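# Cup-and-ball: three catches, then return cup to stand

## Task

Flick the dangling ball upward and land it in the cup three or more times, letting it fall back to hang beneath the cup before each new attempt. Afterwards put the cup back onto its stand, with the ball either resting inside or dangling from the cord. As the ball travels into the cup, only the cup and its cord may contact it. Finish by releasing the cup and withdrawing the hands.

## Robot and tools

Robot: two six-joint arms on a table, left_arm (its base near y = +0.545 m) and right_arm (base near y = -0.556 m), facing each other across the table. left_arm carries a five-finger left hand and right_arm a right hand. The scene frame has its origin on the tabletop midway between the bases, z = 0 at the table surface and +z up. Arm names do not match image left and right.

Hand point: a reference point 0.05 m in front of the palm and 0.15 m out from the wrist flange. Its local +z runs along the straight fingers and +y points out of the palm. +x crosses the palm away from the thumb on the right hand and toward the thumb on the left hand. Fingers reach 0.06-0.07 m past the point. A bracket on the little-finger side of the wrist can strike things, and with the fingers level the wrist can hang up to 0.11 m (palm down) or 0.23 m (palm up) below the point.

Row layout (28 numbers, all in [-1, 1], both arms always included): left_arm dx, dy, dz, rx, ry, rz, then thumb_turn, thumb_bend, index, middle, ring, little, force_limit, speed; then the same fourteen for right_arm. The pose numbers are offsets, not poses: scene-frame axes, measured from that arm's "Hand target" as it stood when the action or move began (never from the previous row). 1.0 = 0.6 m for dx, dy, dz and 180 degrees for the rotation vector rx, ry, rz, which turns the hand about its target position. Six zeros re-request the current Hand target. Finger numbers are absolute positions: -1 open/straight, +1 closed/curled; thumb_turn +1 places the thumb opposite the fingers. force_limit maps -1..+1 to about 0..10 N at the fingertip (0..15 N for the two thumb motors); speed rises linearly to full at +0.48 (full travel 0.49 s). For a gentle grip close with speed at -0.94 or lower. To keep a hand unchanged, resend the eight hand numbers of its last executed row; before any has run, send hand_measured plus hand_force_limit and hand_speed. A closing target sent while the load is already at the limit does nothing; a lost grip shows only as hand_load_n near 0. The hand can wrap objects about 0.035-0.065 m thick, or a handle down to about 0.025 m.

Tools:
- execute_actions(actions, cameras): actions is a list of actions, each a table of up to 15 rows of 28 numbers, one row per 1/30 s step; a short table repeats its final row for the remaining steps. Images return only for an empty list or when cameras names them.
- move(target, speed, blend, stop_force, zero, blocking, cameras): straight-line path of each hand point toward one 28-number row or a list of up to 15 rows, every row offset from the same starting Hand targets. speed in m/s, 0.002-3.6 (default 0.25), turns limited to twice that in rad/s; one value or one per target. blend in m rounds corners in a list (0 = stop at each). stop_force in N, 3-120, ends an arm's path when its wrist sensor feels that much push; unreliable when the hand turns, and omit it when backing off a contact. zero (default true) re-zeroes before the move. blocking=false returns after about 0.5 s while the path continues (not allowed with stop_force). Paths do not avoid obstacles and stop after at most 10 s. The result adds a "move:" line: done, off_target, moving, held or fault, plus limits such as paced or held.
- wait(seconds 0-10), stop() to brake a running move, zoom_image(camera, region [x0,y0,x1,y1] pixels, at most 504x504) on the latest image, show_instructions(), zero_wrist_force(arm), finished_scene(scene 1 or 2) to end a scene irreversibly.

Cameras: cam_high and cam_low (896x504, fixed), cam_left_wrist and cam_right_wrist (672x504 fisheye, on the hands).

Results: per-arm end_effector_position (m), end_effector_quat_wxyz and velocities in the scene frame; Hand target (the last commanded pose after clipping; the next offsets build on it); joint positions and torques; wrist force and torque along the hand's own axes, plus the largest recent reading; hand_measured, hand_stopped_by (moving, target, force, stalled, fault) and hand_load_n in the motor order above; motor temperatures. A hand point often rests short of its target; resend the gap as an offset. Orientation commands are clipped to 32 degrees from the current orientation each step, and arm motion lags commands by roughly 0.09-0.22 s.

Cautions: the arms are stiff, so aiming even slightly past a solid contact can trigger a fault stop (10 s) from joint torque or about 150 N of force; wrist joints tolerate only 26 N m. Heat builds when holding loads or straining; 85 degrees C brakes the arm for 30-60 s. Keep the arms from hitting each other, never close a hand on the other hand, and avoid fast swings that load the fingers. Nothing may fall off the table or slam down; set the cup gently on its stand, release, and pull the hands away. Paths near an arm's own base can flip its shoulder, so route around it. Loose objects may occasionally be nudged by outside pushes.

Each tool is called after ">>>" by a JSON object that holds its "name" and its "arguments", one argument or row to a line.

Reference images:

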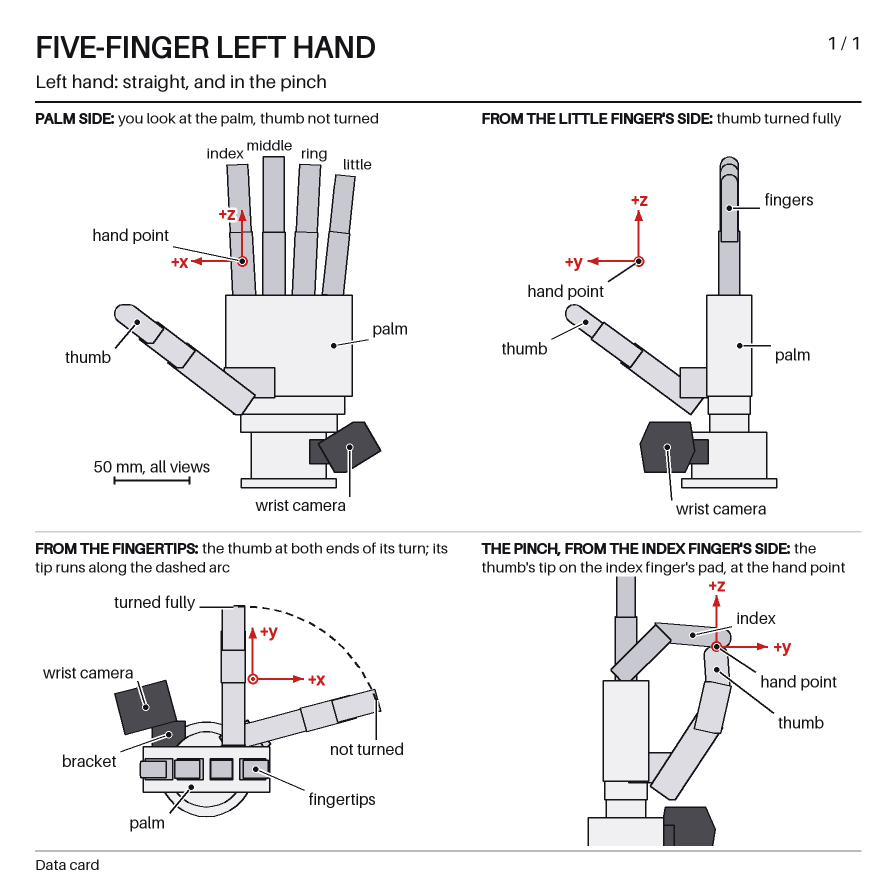

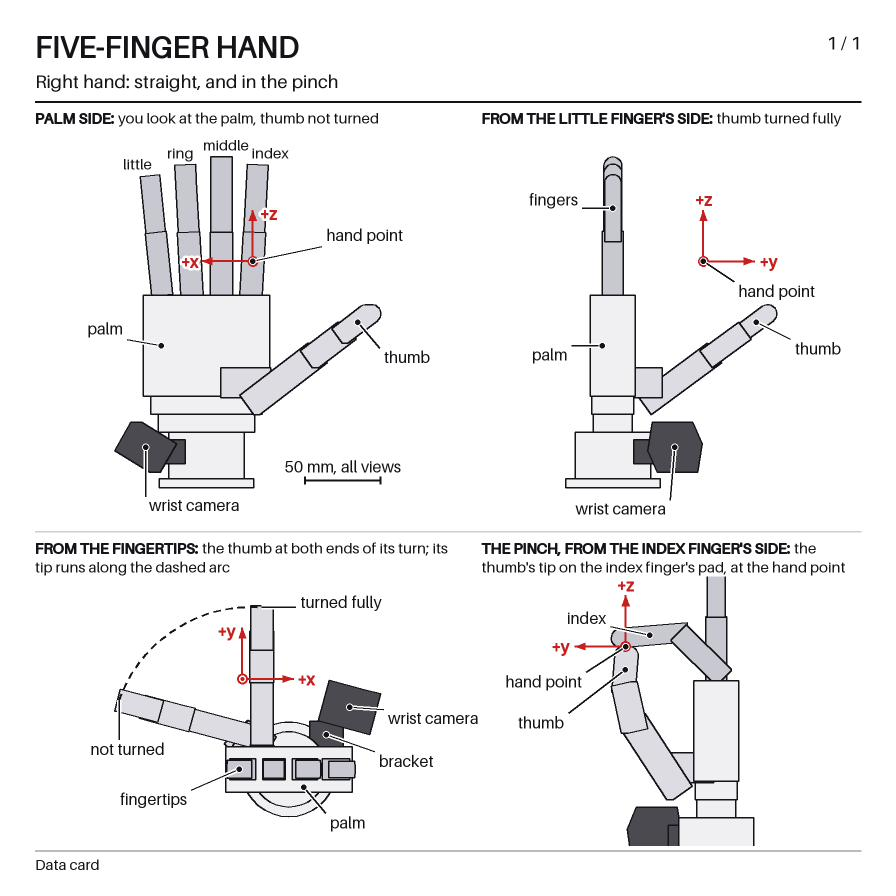

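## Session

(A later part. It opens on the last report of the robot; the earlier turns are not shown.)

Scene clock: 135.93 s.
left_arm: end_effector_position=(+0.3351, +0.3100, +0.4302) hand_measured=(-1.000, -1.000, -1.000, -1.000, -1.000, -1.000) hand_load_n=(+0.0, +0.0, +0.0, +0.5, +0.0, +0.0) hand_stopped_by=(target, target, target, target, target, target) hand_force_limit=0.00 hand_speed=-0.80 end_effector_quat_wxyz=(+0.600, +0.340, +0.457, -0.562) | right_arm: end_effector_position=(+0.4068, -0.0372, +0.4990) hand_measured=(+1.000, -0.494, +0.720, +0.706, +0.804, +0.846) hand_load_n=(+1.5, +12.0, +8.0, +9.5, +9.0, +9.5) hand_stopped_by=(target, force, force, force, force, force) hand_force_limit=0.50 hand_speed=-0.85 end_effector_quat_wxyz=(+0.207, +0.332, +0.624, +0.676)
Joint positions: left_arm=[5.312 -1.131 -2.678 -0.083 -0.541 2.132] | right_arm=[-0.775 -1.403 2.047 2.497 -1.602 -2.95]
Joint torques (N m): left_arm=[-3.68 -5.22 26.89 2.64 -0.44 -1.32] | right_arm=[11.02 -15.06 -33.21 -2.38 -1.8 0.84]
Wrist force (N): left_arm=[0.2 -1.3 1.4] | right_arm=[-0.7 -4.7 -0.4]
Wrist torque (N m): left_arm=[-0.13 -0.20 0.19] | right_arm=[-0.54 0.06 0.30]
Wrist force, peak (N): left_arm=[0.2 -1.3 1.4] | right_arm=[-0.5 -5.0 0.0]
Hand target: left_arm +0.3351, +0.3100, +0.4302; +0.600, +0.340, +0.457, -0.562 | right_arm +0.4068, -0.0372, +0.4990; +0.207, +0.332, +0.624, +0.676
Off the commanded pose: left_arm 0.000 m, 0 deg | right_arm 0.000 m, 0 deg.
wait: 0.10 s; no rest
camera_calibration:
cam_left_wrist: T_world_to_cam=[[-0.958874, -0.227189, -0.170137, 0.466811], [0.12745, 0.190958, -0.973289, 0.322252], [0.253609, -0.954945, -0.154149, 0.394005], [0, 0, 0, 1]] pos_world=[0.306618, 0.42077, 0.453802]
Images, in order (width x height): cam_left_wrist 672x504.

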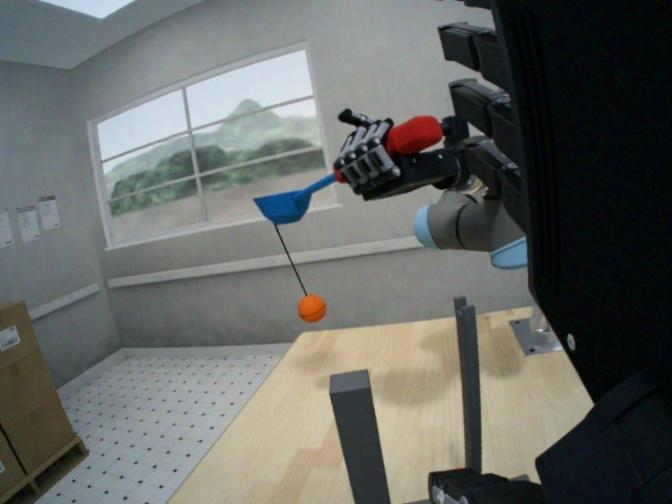

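>>> {"name": "move", "arguments": {
  "target": [0,0,0,0,0,0,-1,-1,-1,-1,-1,-1,0,-0.8, -0.2121,-0.2121,0,0,0,0,1,0.98,0.98,0.98,0.98,0.98,0.5,-0.85],
  "speed": 0.08,
  "cameras": ["cam_left_wrist"]
}}

>>> {"name": "wait", "arguments": {
  "seconds": 0.1667,
  "cameras": ["cam_left_wrist"]
}}

>>> {"name": "wait", "arguments": {
  "seconds": 0.1667,
  "cameras": ["cam_left_wrist"]
}}

>>> {"name": "wait", "arguments": {
  "seconds": 0.1667,
  "cameras": ["cam_left_wrist"]
}}

Scene clock: 164.40 s.
left_arm: end_effector_position=(+0.3351, +0.3100, +0.4302) hand_measured=(-1.000, -1.000, -1.000, -1.000, -1.000, -1.000) hand_load_n=(+0.0, +0.0, +0.0, +0.0, +0.0, +0.0) hand_stopped_by=(target, target, target, target, target, target) hand_force_limit=0.00 hand_speed=-0.80 end_effector_quat_wxyz=(+0.600, +0.340, +0.457, -0.562) | right_arm: end_effector_position=(+0.2795, -0.1644, +0.4989) hand_measured=(+1.000, -0.494, +0.720, +0.706, +0.804, +0.846) hand_load_n=(+1.5, +12.0, +7.5, +9.5, +8.5, +9.5) hand_stopped_by=(target, force, force, force, force, force) hand_force_limit=0.50 hand_speed=-0.85 end_effector_quat_wxyz=(+0.207, +0.332, +0.624, +0.676)
Joint positions: left_arm=[5.312 -1.131 -2.678 -0.083 -0.541 2.132] | right_arm=[-0.749 -1.836 2.453 2.525 -1.629 -2.95]
Joint torques (N m): left_arm=[5.49 -5.71 26.4 2.6 -2.09 -1.47] | right_arm=[-9.38 -10.05 -29.69 -4.22 2.24 -0.31]
Wrist force (N): left_arm=[0.3 -0.8 1.2] | right_arm=[-0.6 -4.9 -0.4]
Wrist torque (N m): left_arm=[-0.04 -0.21 0.18] | right_arm=[-0.56 0.05 0.32]
Wrist force, peak (N): left_arm=[0.5 -1.1 2.0] | right_arm=[-0.5 -5.3 -1.3]
Hand target: left_arm +0.3351, +0.3100, +0.4302; +0.600, +0.340, +0.457, -0.562 | right_arm +0.2795, -0.1645, +0.4990; +0.207, +0.332, +0.624, +0.676
Off the commanded pose: left_arm 0.000 m, 0 deg | right_arm 0.000 m, 0 deg.
move: done
camera_calibration:
cam_left_wrist: T_world_to_cam=[[-0.958874, -0.227189, -0.170137, 0.466811], [0.12745, 0.190958, -0.973289, 0.322252], [0.253609, -0.954945, -0.154149, 0.394005], [0, 0, 0, 1]] pos_world=[0.306618, 0.42077, 0.453802]
Images, in order (width x height): cam_left_wrist 672x504.

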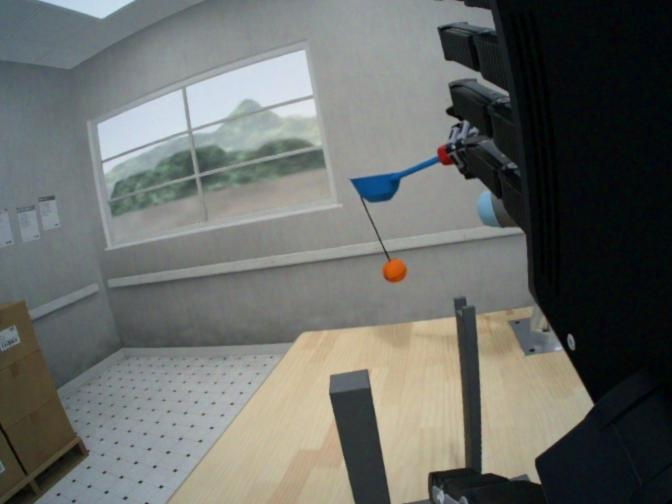

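Scene clock: 164.60 s.
left_arm: end_effector_position=(+0.3351, +0.3100, +0.4302) hand_measured=(-1.000, -1.000, -1.000, -1.000, -1.000, -1.000) hand_load_n=(+0.0, +0.0, +0.0, -0.5, +0.0, +0.0) hand_stopped_by=(target, target, target, target, target, target) hand_force_limit=0.00 hand_speed=-0.80 end_effector_quat_wxyz=(+0.600, +0.340, +0.457, -0.562) | right_arm: end_effector_position=(+0.2795, -0.1644, +0.4989) hand_measured=(+1.000, -0.494, +0.720, +0.706, +0.804, +0.846) hand_load_n=(+1.5, +12.0, +7.5, +9.5, +9.0, +9.5) hand_stopped_by=(target, force, force, force, force, force) hand_force_limit=0.50 hand_speed=-0.85 end_effector_quat_wxyz=(+0.207, +0.332, +0.624, +0.676)
Joint positions: left_arm=[5.312 -1.131 -2.678 -0.083 -0.541 2.132] | right_arm=[-0.749 -1.836 2.453 2.525 -1.629 -2.95]
Joint torques (N m): left_arm=[5.74 -5.45 26.18 2.56 -1.93 -1.54] | right_arm=[-10.56 -12.96 -31.91 -4.1 2.16 -0.42]
Wrist force (N): left_arm=[0.4 -1.0 1.6] | right_arm=[-0.6 -4.8 -0.1]
Wrist torque (N m): left_arm=[-0.09 -0.21 0.20] | right_arm=[-0.55 0.09 0.32]
Wrist force, peak (N): left_arm=[0.3 -1.2 1.7] | right_arm=[-0.6 -5.2 -0.1]
Hand target: left_arm +0.3351, +0.3100, +0.4302; +0.600, +0.340, +0.457, -0.562 | right_arm +0.2795, -0.1645, +0.4990; +0.207, +0.332, +0.624, +0.676
Off the commanded pose: left_arm 0.000 m, 0 deg | right_arm 0.000 m, 0 deg.
wait: 0.20 s; at rest by 0.17 s
camera_calibration:
cam_left_wrist: T_world_to_cam=[[-0.958874, -0.227189, -0.170137, 0.466811], [0.12745, 0.190958, -0.973289, 0.322252], [0.253609, -0.954945, -0.154149, 0.394005], [0, 0, 0, 1]] pos_world=[0.306618, 0.42077, 0.453802]
Images, in order (width x height): cam_left_wrist 672x504.

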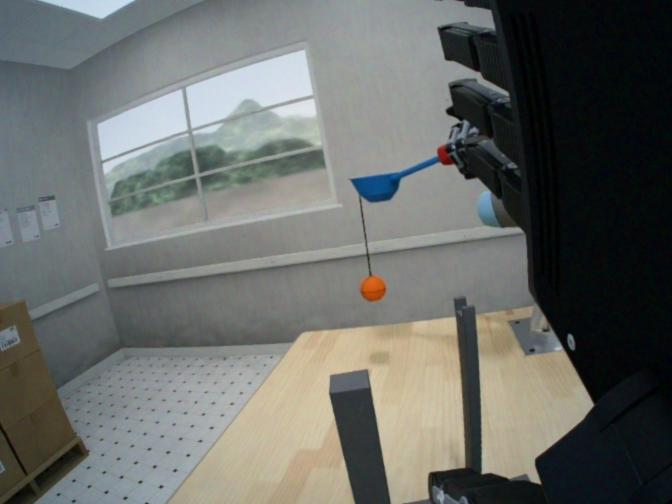

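Scene clock: 164.80 s.
left_arm: end_effector_position=(+0.3351, +0.3100, +0.4302) hand_measured=(-1.000, -1.000, -1.000, -1.000, -1.000, -1.000) hand_load_n=(+0.0, +0.0, +0.0, +0.0, +0.0, +0.0) hand_stopped_by=(target, target, target, target, target, target) hand_force_limit=0.00 hand_speed=-0.80 end_effector_quat_wxyz=(+0.600, +0.340, +0.457, -0.562) | right_arm: end_effector_position=(+0.2795, -0.1644, +0.4989) hand_measured=(+1.000, -0.494, +0.720, +0.706, +0.804, +0.846) hand_load_n=(+1.5, +12.0, +7.5, +9.5, +9.0, +9.5) hand_stopped_by=(target, force, force, force, force, force) hand_force_limit=0.50 hand_speed=-0.85 end_effector_quat_wxyz=(+0.207, +0.332, +0.624, +0.676)
Joint positions: left_arm=[5.312 -1.131 -2.678 -0.083 -0.541 2.132] | right_arm=[-0.749 -1.836 2.453 2.525 -1.629 -2.95]
Joint torques (N m): left_arm=[5.95 -6.02 26.97 2.65 -2.02 -1.35] | right_arm=[-11.04 -15.98 -32.76 -4.14 2.39 -0.64]
Wrist force (N): left_arm=[0.5 -1.2 1.6] | right_arm=[-0.6 -4.7 -0.3]
Wrist torque (N m): left_arm=[-0.13 -0.23 0.21] | right_arm=[-0.52 0.09 0.33]
Wrist force, peak (N): left_arm=[0.5 -1.2 1.6] | right_arm=[-0.6 -5.2 -0.3]
Hand target: left_arm +0.3351, +0.3100, +0.4302; +0.600, +0.340, +0.457, -0.562 | right_arm +0.2795, -0.1645, +0.4990; +0.207, +0.332, +0.624, +0.676
Off the commanded pose: left_arm 0.000 m, 0 deg | right_arm 0.000 m, 0 deg.
wait: 0.20 s; at rest by 0.17 s
camera_calibration:
cam_left_wrist: T_world_to_cam=[[-0.958874, -0.227189, -0.170137, 0.466811], [0.12745, 0.190958, -0.973289, 0.322252], [0.253609, -0.954945, -0.154149, 0.394005], [0, 0, 0, 1]] pos_world=[0.306618, 0.42077, 0.453802]
Images, in order (width x height): cam_left_wrist 672x504.

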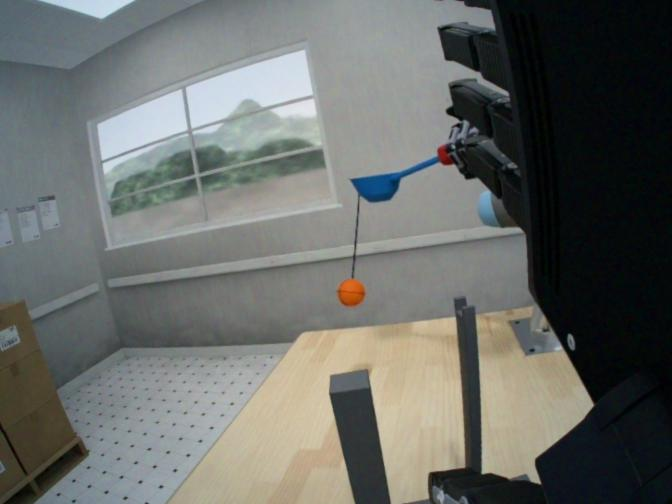

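Scene clock: 165.00 s.
left_arm: end_effector_position=(+0.3351, +0.3100, +0.4302) hand_measured=(-1.000, -1.000, -1.000, -1.000, -1.000, -1.000) hand_load_n=(+0.0, +0.0, +0.0, +0.0, +0.0, +0.0) hand_stopped_by=(target, target, target, target, target, target) hand_force_limit=0.00 hand_speed=-0.80 end_effector_quat_wxyz=(+0.600, +0.340, +0.457, -0.562) | right_arm: end_effector_position=(+0.2795, -0.1644, +0.4990) hand_measured=(+1.000, -0.494, +0.720, +0.706, +0.804, +0.846) hand_load_n=(+1.5, +12.0, +7.5, +9.5, +9.0, +9.5) hand_stopped_by=(target, force, force, force, force, force) hand_force_limit=0.50 hand_speed=-0.85 end_effector_quat_wxyz=(+0.207, +0.332, +0.624, +0.676)
Joint positions: left_arm=[5.312 -1.131 -2.678 -0.083 -0.541 2.132] | right_arm=[-0.749 -1.836 2.453 2.525 -1.629 -2.95]
Joint torques (N m): left_arm=[5.58 -5.86 26.75 2.64 -2.04 -1.43] | right_arm=[-10.54 -19.94 -33.03 -4.11 2.29 -0.89]
Wrist force (N): left_arm=[0.2 -0.9 1.4] | right_arm=[-0.7 -4.8 -0.5]
Wrist torque (N m): left_arm=[-0.05 -0.19 0.18] | right_arm=[-0.53 0.06 0.32]
Wrist force, peak (N): left_arm=[0.3 -1.1 1.7] | right_arm=[-0.8 -5.0 -0.5]
Hand target: left_arm +0.3351, +0.3100, +0.4302; +0.600, +0.340, +0.457, -0.562 | right_arm +0.2795, -0.1645, +0.4990; +0.207, +0.332, +0.624, +0.676
Off the commanded pose: left_arm 0.000 m, 0 deg | right_arm 0.000 m, 0 deg.
wait: 0.20 s; at rest by 0.17 s
camera_calibration:
cam_left_wrist: T_world_to_cam=[[-0.958874, -0.227189, -0.170137, 0.466811], [0.12745, 0.190958, -0.973289, 0.322252], [0.253609, -0.954945, -0.154149, 0.394005], [0, 0, 0, 1]] pos_world=[0.306618, 0.42077, 0.453802]
Images, in order (width x height): cam_left_wrist 672x504.

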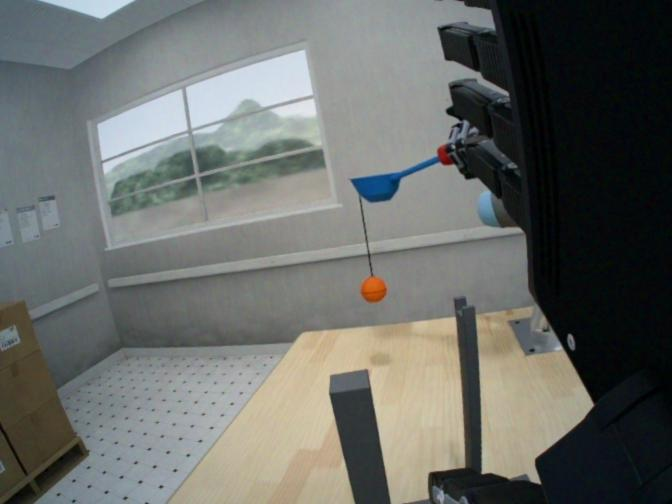

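>>> {"name": "move", "arguments": {
  "target": [0,0,0,0,0,0,-1,-1,-1,-1,-1,-1,0,-0.8, 0,0,-0.375,0,0,0,1,0.98,0.98,0.98,0.98,0.98,0.5,-0.85],
  "speed": 0.2,
  "cameras": ["cam_left_wrist","cam_low"]
}}

>>> {"name": "wait", "arguments": {
  "seconds": 0.2,
  "cameras": ["cam_left_wrist","cam_low"]
}}

>>> {"name": "wait", "arguments": {
  "seconds": 0.2,
  "cameras": ["cam_left_wrist","cam_low"]
}}

>>> {"name": "zoom_image", "arguments": {
  "camera": "cam_low",
  "region": [0, 50, 350, 350]
}}

Scene clock: 170.50 s.
left_arm: end_effector_position=(+0.3351, +0.3100, +0.4302) hand_measured=(-1.000, -1.000, -1.000, -1.000, -1.000, -1.000) hand_load_n=(+0.0, +0.0, +0.0, +0.0, +0.0, +0.0) hand_stopped_by=(target, target, target, target, target, target) hand_force_limit=0.00 hand_speed=-0.80 end_effector_quat_wxyz=(+0.600, +0.340, +0.457, -0.562) | right_arm: end_effector_position=(+0.2795, -0.1644, +0.2740) hand_measured=(+1.000, -0.494, +0.720, +0.706, +0.804, +0.846) hand_load_n=(+1.5, +12.0, +8.0, +9.5, +8.5, +8.5) hand_stopped_by=(target, force, force, force, force, force) hand_force_limit=0.50 hand_speed=-0.85 end_effector_quat_wxyz=(+0.207, +0.332, +0.624, +0.676) end_effector_velocity=(-0.001, +0.000, +0.000) end_effector_angular_velocity=(+0.001, -0.001, +0.001)
Joint positions: left_arm=[5.312 -1.131 -2.678 -0.083 -0.541 2.132] | right_arm=[-0.749 -0.965 2.621 1.485 -1.628 -2.951]
Joint velocities: left_arm=[within noise] | right_arm=[0.001 0.003 0.001 -0.006 0 0]
Joint torques (N m): left_arm=[6.21 -5.19 26.69 2.54 -2.16 -1.54] | right_arm=[-10.65 -14.75 11.49 -4.23 -0.8 -0.75]
Wrist force (N): left_arm=[0.4 -1.0 1.3] | right_arm=[-0.3 -4.3 -0.5]
Wrist torque (N m): left_arm=[-0.07 -0.22 0.20] | right_arm=[-0.51 0.03 0.29]
Wrist force, peak (N): left_arm=[0.2 -1.1 1.9] | right_arm=[-0.5 -7.8 -0.9]
Hand target: left_arm +0.3351, +0.3100, +0.4302; +0.600, +0.340, +0.457, -0.562 | right_arm +0.2795, -0.1645, +0.2740; +0.207, +0.332, +0.624, +0.676
Off the commanded pose: left_arm 0.000 m, 0 deg | right_arm 0.000 m, 0 deg.
move: done
camera_calibration:
cam_left_wrist: T_world_to_cam=[[-0.958874, -0.227189, -0.170137, 0.466811], [0.12745, 0.190958, -0.973289, 0.322252], [0.253609, -0.954945, -0.154149, 0.394005], [0, 0, 0, 1]] pos_world=[0.306618, 0.42077, 0.453802]
Images, in order (width x height): cam_low 896x504, cam_left_wrist 672x504.

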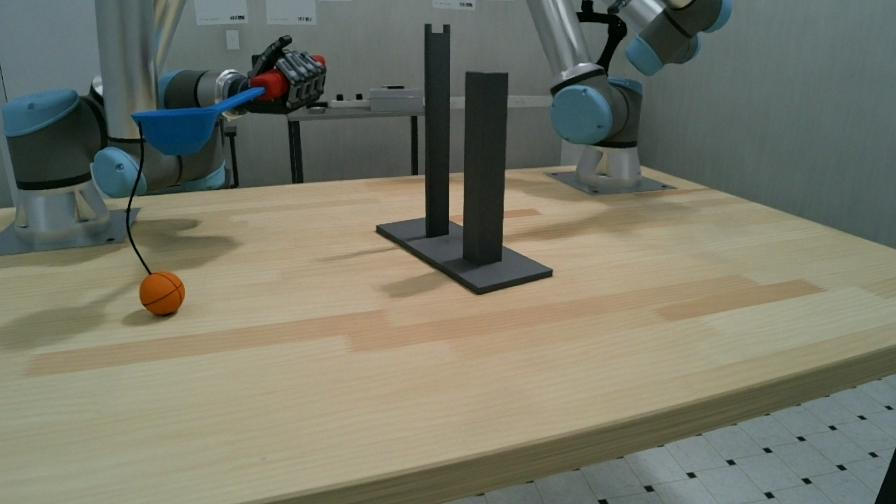

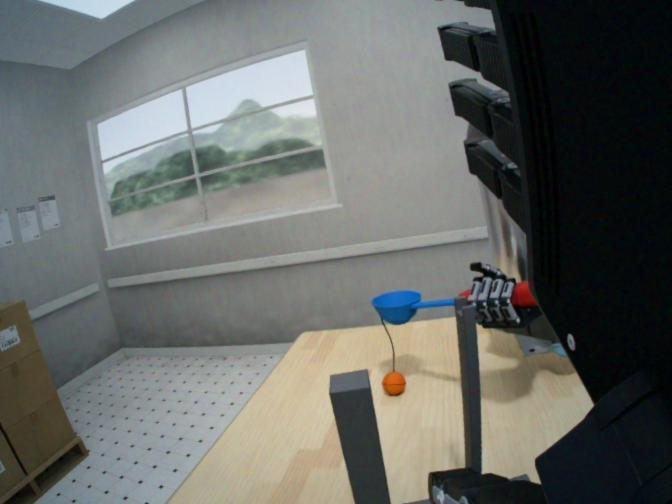

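Scene clock: 170.70 s.
left_arm: end_effector_position=(+0.3351, +0.3100, +0.4302) hand_measured=(-1.000, -1.000, -1.000, -1.000, -1.000, -1.000) hand_load_n=(+0.0, +0.0, +0.0, +0.0, +0.0, +0.0) hand_stopped_by=(target, target, target, target, target, target) hand_force_limit=0.00 hand_speed=-0.80 end_effector_quat_wxyz=(+0.600, +0.340, +0.457, -0.562) | right_arm: end_effector_position=(+0.2795, -0.1644, +0.2740) hand_measured=(+1.000, -0.494, +0.720, +0.706, +0.804, +0.846) hand_load_n=(+1.5, +11.5, +7.5, +9.5, +8.5, +8.5) hand_stopped_by=(target, force, force, force, force, force) hand_force_limit=0.50 hand_speed=-0.85 end_effector_quat_wxyz=(+0.207, +0.332, +0.624, +0.676)
Joint positions: left_arm=[5.312 -1.131 -2.678 -0.083 -0.541 2.132] | right_arm=[-0.749 -0.964 2.621 1.484 -1.629 -2.951]
Joint torques (N m): left_arm=[5.54 -5.87 25.79 2.67 -2.16 -1.5] | right_arm=[-10.8 -13.02 11.03 -4.01 -2.07 -0.09]
Wrist force (N): left_arm=[0.4 -1.0 1.7] | right_arm=[-0.1 -4.5 -0.5]
Wrist torque (N m): left_arm=[-0.09 -0.21 0.20] | right_arm=[-0.55 0.01 0.29]
Wrist force, peak (N): left_arm=[0.4 -1.0 1.7] | right_arm=[-0.6 -4.6 -0.5]
Hand target: left_arm +0.3351, +0.3100, +0.4302; +0.600, +0.340, +0.457, -0.562 | right_arm +0.2795, -0.1645, +0.2740; +0.207, +0.332, +0.624, +0.676
Off the commanded pose: left_arm 0.000 m, 0 deg | right_arm 0.000 m, 0 deg.
wait: 0.20 s; at rest by 0.17 s
camera_calibration:
cam_left_wrist: T_world_to_cam=[[-0.958874, -0.227189, -0.170137, 0.466811], [0.12745, 0.190958, -0.973289, 0.322252], [0.253609, -0.954945, -0.154149, 0.394005], [0, 0, 0, 1]] pos_world=[0.306618, 0.42077, 0.453802]
Images, in order (width x height): cam_low 896x504, cam_left_wrist 672x504.

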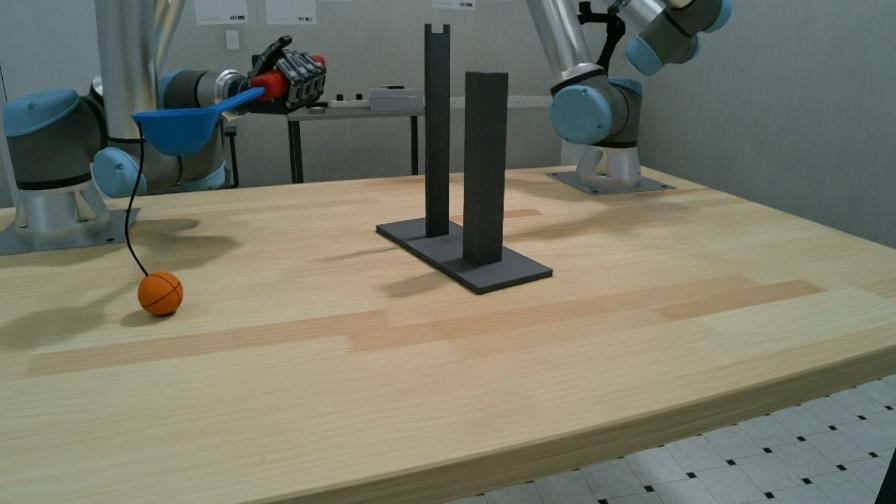

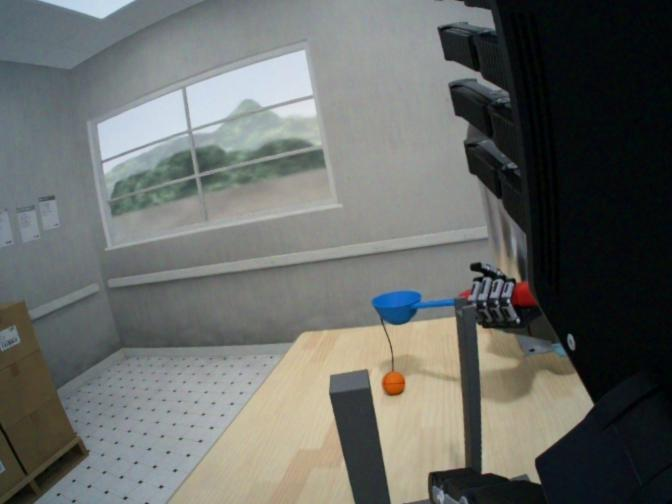

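Scene clock: 170.90 s.
left_arm: end_effector_position=(+0.3351, +0.3100, +0.4302) hand_measured=(-1.000, -1.000, -1.000, -1.000, -1.000, -1.000) hand_load_n=(+0.0, +0.0, +0.0, +0.0, +0.0, +0.0) hand_stopped_by=(target, target, target, target, target, target) hand_force_limit=0.00 hand_speed=-0.80 end_effector_quat_wxyz=(+0.600, +0.340, +0.457, -0.562) | right_arm: end_effector_position=(+0.2795, -0.1645, +0.2740) hand_measured=(+1.000, -0.494, +0.720, +0.706, +0.804, +0.846) hand_load_n=(+1.5, +12.0, +8.0, +9.5, +8.5, +8.5) hand_stopped_by=(target, force, force, force, force, force) hand_force_limit=0.50 hand_speed=-0.85 end_effector_quat_wxyz=(+0.207, +0.332, +0.624, +0.676)
Joint positions: left_arm=[5.312 -1.131 -2.678 -0.083 -0.541 2.132] | right_arm=[-0.749 -0.964 2.621 1.484 -1.629 -2.951]
Joint torques (N m): left_arm=[5.2 -6.13 26.09 2.72 -2.01 -1.35] | right_arm=[-11.53 -14.41 10.9 -4.06 -1.76 1.1]
Wrist force (N): left_arm=[0.1 -1.2 1.5] | right_arm=[-0.3 -4.5 -0.5]
Wrist torque (N m): left_arm=[-0.12 -0.18 0.19] | right_arm=[-0.55 0.03 0.28]
Wrist force, peak (N): left_arm=[0.1 -1.4 1.7] | right_arm=[-0.3 -4.7 -0.6]
Hand target: left_arm +0.3351, +0.3100, +0.4302; +0.600, +0.340, +0.457, -0.562 | right_arm +0.2795, -0.1645, +0.2740; +0.207, +0.332, +0.624, +0.676
Off the commanded pose: left_arm 0.000 m, 0 deg | right_arm 0.000 m, 0 deg.
wait: 0.20 s; at rest by 0.17 s
camera_calibration:
cam_left_wrist: T_world_to_cam=[[-0.958874, -0.227189, -0.170137, 0.466811], [0.12745, 0.190958, -0.973289, 0.322252], [0.253609, -0.954945, -0.154149, 0.394005], [0, 0, 0, 1]] pos_world=[0.306618, 0.42077, 0.453802]
Images, in order (width x height): cam_low 896x504, cam_left_wrist 672x504.

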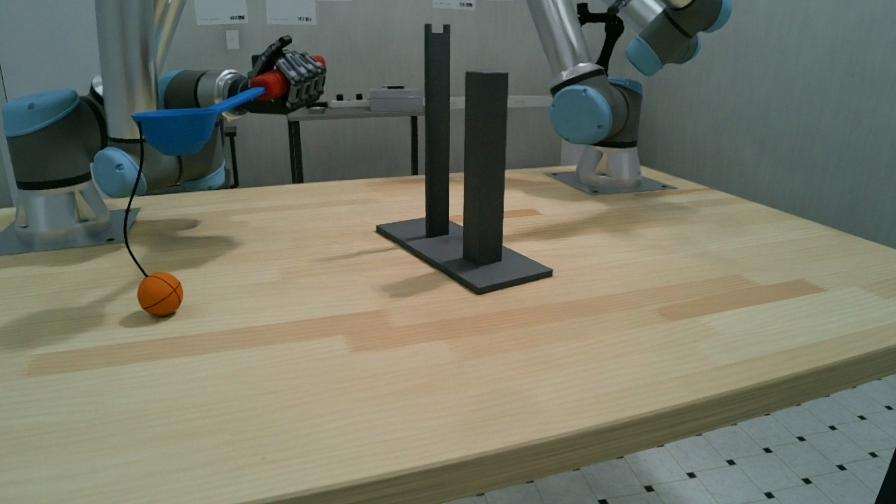

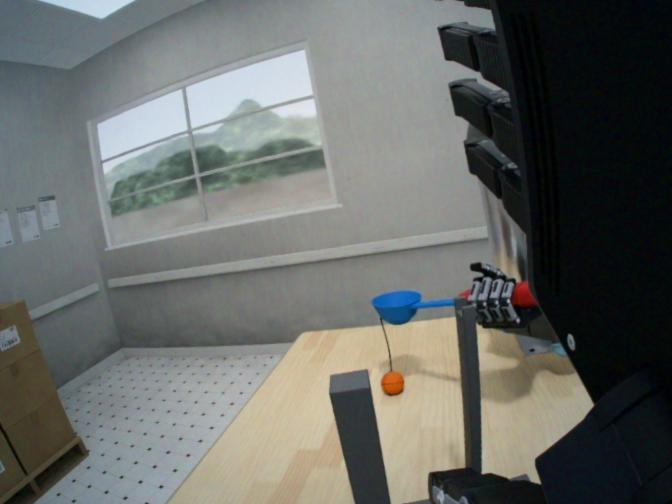

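Scaled by 1.440 from the camera's 896x504 image, which has a finer 1280x720 frame.

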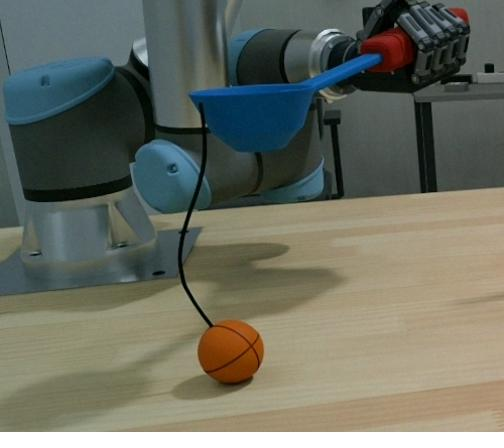

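>>> {"name": "move", "arguments": {
  "target": [
    [0,0,0,0,0,0,-1,-1,-1,-1,-1,-1,0,-0.8, 0,0,0.06,0,0,0,1,0.98,0.98,0.98,0.98,0.98,0.5,-0.85],
    [0,0,0,0,0,0,-1,-1,-1,-1,-1,-1,0,-0.8, 0,0,0.375,0,0,0,1,0.98,0.98,0.98,0.98,0.98,0.5,-0.85]
  ],
  "speed": [0.02,0.15],
  "cameras": ["cam_left_wrist"]
}}

>>> {"name": "wait", "arguments": {
  "seconds": 0.2,
  "cameras": ["cam_left_wrist"]
}}

>>> {"name": "wait", "arguments": {
  "seconds": 0.2,
  "cameras": ["cam_left_wrist"]
}}

>>> {"name": "wait", "arguments": {
  "seconds": 0.2,
  "cameras": ["cam_left_wrist"]
}}

Scene clock: 176.10 s.
left_arm: end_effector_position=(+0.3351, +0.3100, +0.4302) hand_measured=(-1.000, -1.000, -1.000, -1.000, -1.000, -1.000) hand_load_n=(+0.0, +0.0, +0.0, +0.0, +0.0, +0.0) hand_stopped_by=(target, target, target, target, target, target) hand_force_limit=0.00 hand_speed=-0.80 end_effector_quat_wxyz=(+0.600, +0.340, +0.457, -0.562) | right_arm: end_effector_position=(+0.2795, -0.1644, +0.4989) hand_measured=(+1.000, -0.494, +0.720, +0.706, +0.804, +0.846) hand_load_n=(+1.5, +11.5, +7.5, +9.5, +8.5, +8.5) hand_stopped_by=(target, force, force, force, force, force) hand_force_limit=0.50 hand_speed=-0.85 end_effector_quat_wxyz=(+0.207, +0.332, +0.624, +0.676)
Joint positions: left_arm=[5.312 -1.131 -2.678 -0.083 -0.541 2.132] | right_arm=[-0.749 -1.836 2.453 2.525 -1.629 -2.95]
Joint torques (N m): left_arm=[5.78 -5.08 26.93 2.58 -2.1 -1.65] | right_arm=[-10.98 -19.49 -23.12 0.42 2.23 1.12]
Wrist force (N): left_arm=[0.3 -1.1 1.3] | right_arm=[-0.5 -4.6 -0.5]
Wrist torque (N m): left_arm=[-0.08 -0.21 0.19] | right_arm=[-0.49 0.06 0.24]
Wrist force, peak (N): left_arm=[0.7 -1.0 2.0] | right_arm=[-0.7 -7.1 -0.3]
Hand target: left_arm +0.3351, +0.3100, +0.4302; +0.600, +0.340, +0.457, -0.562 | right_arm +0.2795, -0.1645, +0.4990; +0.207, +0.332, +0.624, +0.676
Off the commanded pose: left_arm 0.000 m, 0 deg | right_arm 0.000 m, 0 deg.
move: done
camera_calibration:
cam_left_wrist: T_world_to_cam=[[-0.958874, -0.227189, -0.170137, 0.466811], [0.12745, 0.190958, -0.973289, 0.322252], [0.253609, -0.954945, -0.154149, 0.394005], [0, 0, 0, 1]] pos_world=[0.306618, 0.42077, 0.453802]
Images, in order (width x height): cam_left_wrist 672x504.

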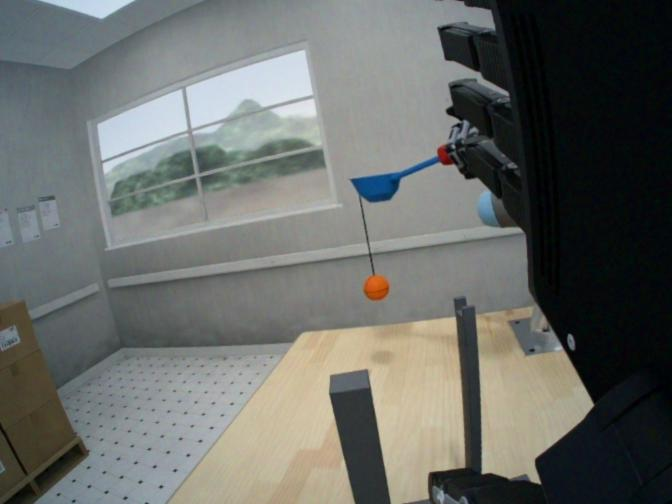

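Scene clock: 176.30 s.
left_arm: end_effector_position=(+0.3351, +0.3100, +0.4302) hand_measured=(-1.000, -1.000, -1.000, -1.000, -1.000, -1.000) hand_load_n=(+0.0, +0.0, +0.0, +0.0, +0.0, +0.0) hand_stopped_by=(target, target, target, target, target, target) hand_force_limit=0.00 hand_speed=-0.80 end_effector_quat_wxyz=(+0.600, +0.340, +0.457, -0.562) | right_arm: end_effector_position=(+0.2795, -0.1644, +0.4989) hand_measured=(+1.000, -0.494, +0.720, +0.706, +0.804, +0.846) hand_load_n=(+1.5, +12.0, +7.5, +9.5, +8.5, +9.0) hand_stopped_by=(target, force, force, force, force, force) hand_force_limit=0.50 hand_speed=-0.85 end_effector_quat_wxyz=(+0.207, +0.332, +0.624, +0.676)
Joint positions: left_arm=[5.312 -1.131 -2.678 -0.083 -0.541 2.132] | right_arm=[-0.749 -1.836 2.453 2.525 -1.629 -2.95]
Joint torques (N m): left_arm=[5.8 -5.51 26.74 2.59 -2.08 -1.49] | right_arm=[-10.82 -20.97 -27.08 0.36 2.35 0.41]
Wrist force (N): left_arm=[0.2 -0.8 1.5] | right_arm=[-0.3 -4.8 -0.3]
Wrist torque (N m): left_arm=[-0.06 -0.18 0.18] | right_arm=[-0.54 0.02 0.25]
Wrist force, peak (N): left_arm=[0.3 -1.0 1.6] | right_arm=[-0.9 -4.8 -0.4]
Hand target: left_arm +0.3351, +0.3100, +0.4302; +0.600, +0.340, +0.457, -0.562 | right_arm +0.2795, -0.1645, +0.4990; +0.207, +0.332, +0.624, +0.676
Off the commanded pose: left_arm 0.000 m, 0 deg | right_arm 0.000 m, 0 deg.
wait: 0.20 s; at rest by 0.17 s
camera_calibration:
cam_left_wrist: T_world_to_cam=[[-0.958874, -0.227189, -0.170137, 0.466811], [0.12745, 0.190958, -0.973289, 0.322252], [0.253609, -0.954945, -0.154149, 0.394005], [0, 0, 0, 1]] pos_world=[0.306618, 0.42077, 0.453802]
Images, in order (width x height): cam_left_wrist 672x504.

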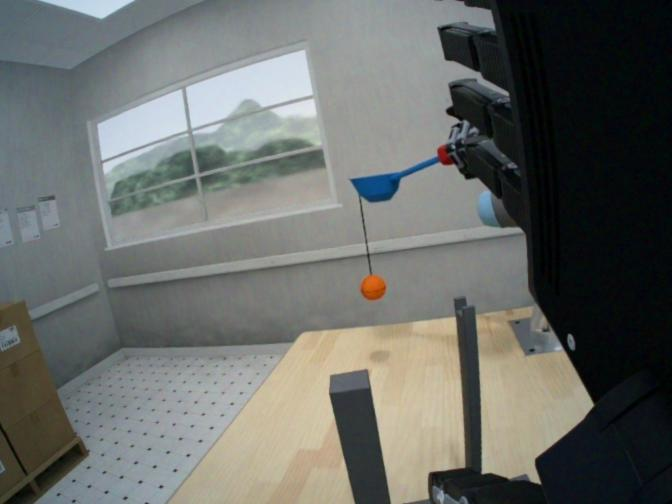

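Scene clock: 176.50 s.
left_arm: end_effector_position=(+0.3351, +0.3100, +0.4302) hand_measured=(-1.000, -1.000, -1.000, -1.000, -1.000, -1.000) hand_load_n=(+0.0, +0.0, +0.0, +0.0, +0.0, +0.0) hand_stopped_by=(target, target, target, target, target, target) hand_force_limit=0.00 hand_speed=-0.80 end_effector_quat_wxyz=(+0.600, +0.340, +0.457, -0.562) | right_arm: end_effector_position=(+0.2795, -0.1645, +0.4989) hand_measured=(+1.000, -0.494, +0.720, +0.706, +0.804, +0.846) hand_load_n=(+1.5, +12.0, +8.0, +9.5, +8.5, +8.5) hand_stopped_by=(target, force, force, force, force, force) hand_force_limit=0.50 hand_speed=-0.85 end_effector_quat_wxyz=(+0.207, +0.332, +0.624, +0.676)
Joint positions: left_arm=[5.312 -1.131 -2.678 -0.083 -0.541 2.132] | right_arm=[-0.749 -1.836 2.453 2.525 -1.629 -2.95]
Joint torques (N m): left_arm=[5.88 -6.28 27.08 2.75 -1.97 -1.53] | right_arm=[-10.82 -21.29 -32.16 0.12 2.21 -0.04]
Wrist force (N): left_arm=[0.3 -0.7 1.4] | right_arm=[-0.6 -4.8 -0.3]
Wrist torque (N m): left_arm=[-0.03 -0.20 0.18] | right_arm=[-0.54 0.07 0.22]
Wrist force, peak (N): left_arm=[0.3 -1.2 1.6] | right_arm=[-0.5 -4.9 -0.4]
Hand target: left_arm +0.3351, +0.3100, +0.4302; +0.600, +0.340, +0.457, -0.562 | right_arm +0.2795, -0.1645, +0.4990; +0.207, +0.332, +0.624, +0.676
Off the commanded pose: left_arm 0.000 m, 0 deg | right_arm 0.000 m, 0 deg.
wait: 0.20 s; at rest by 0.17 s
camera_calibration:
cam_left_wrist: T_world_to_cam=[[-0.958874, -0.227189, -0.170137, 0.466811], [0.12745, 0.190958, -0.973289, 0.322252], [0.253609, -0.954945, -0.154149, 0.394005], [0, 0, 0, 1]] pos_world=[0.306618, 0.42077, 0.453802]
Images, in order (width x height): cam_left_wrist 672x504.

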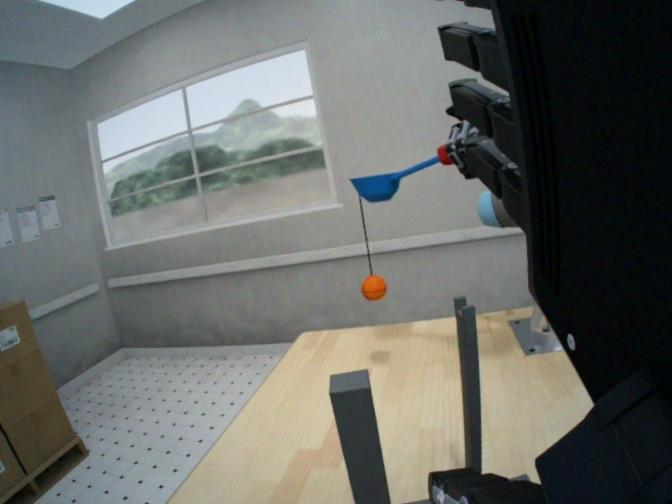

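Scene clock: 176.70 s.
left_arm: end_effector_position=(+0.3351, +0.3100, +0.4302) hand_measured=(-1.000, -1.000, -1.000, -1.000, -1.000, -1.000) hand_load_n=(+0.0, +0.0, +0.5, -0.5, +0.0, -0.5) hand_stopped_by=(target, target, target, target, target, target) hand_force_limit=0.00 hand_speed=-0.80 end_effector_quat_wxyz=(+0.600, +0.340, +0.457, -0.562) | right_arm: end_effector_position=(+0.2795, -0.1645, +0.4990) hand_measured=(+1.000, -0.494, +0.720, +0.706, +0.804, +0.846) hand_load_n=(+1.5, +12.0, +8.0, +9.5, +8.5, +8.5) hand_stopped_by=(target, force, force, force, force, force) hand_force_limit=0.50 hand_speed=-0.85 end_effector_quat_wxyz=(+0.207, +0.332, +0.624, +0.676)
Joint positions: left_arm=[5.312 -1.131 -2.678 -0.083 -0.541 2.132] | right_arm=[-0.749 -1.836 2.453 2.525 -1.629 -2.95]
Joint torques (N m): left_arm=[5.99 -5.28 26.41 2.51 -2.09 -1.49] | right_arm=[-11.16 -21.07 -32.79 0.26 2.47 -0.69]
Wrist force (N): left_arm=[0.5 -0.4 1.5] | right_arm=[-0.7 -5.0 -0.3]
Wrist torque (N m): left_arm=[0.00 -0.24 0.20] | right_arm=[-0.57 0.09 0.22]
Wrist force, peak (N): left_arm=[0.4 -1.0 1.6] | right_arm=[-0.7 -5.1 -0.2]
Hand target: left_arm +0.3351, +0.3100, +0.4302; +0.600, +0.340, +0.457, -0.562 | right_arm +0.2795, -0.1645, +0.4990; +0.207, +0.332, +0.624, +0.676
Off the commanded pose: left_arm 0.000 m, 0 deg | right_arm 0.000 m, 0 deg.
wait: 0.20 s; at rest by 0.17 s
camera_calibration:
cam_left_wrist: T_world_to_cam=[[-0.958874, -0.227189, -0.170137, 0.466811], [0.12745, 0.190958, -0.973289, 0.322252], [0.253609, -0.954945, -0.154149, 0.394005], [0, 0, 0, 1]] pos_world=[0.306618, 0.42077, 0.453802]
Images, in order (width x height): cam_left_wrist 672x504.

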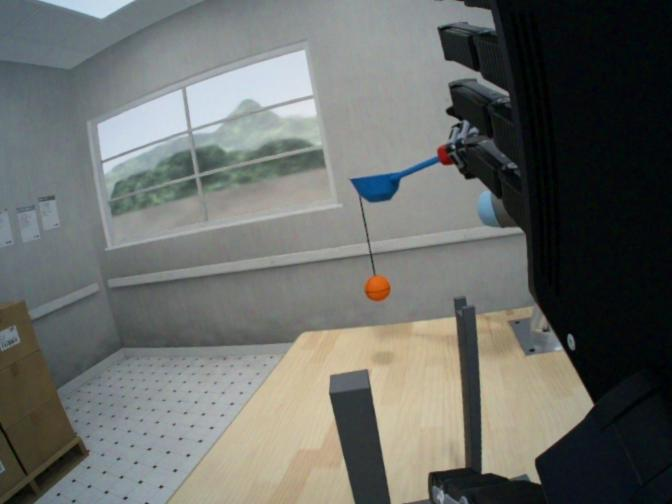

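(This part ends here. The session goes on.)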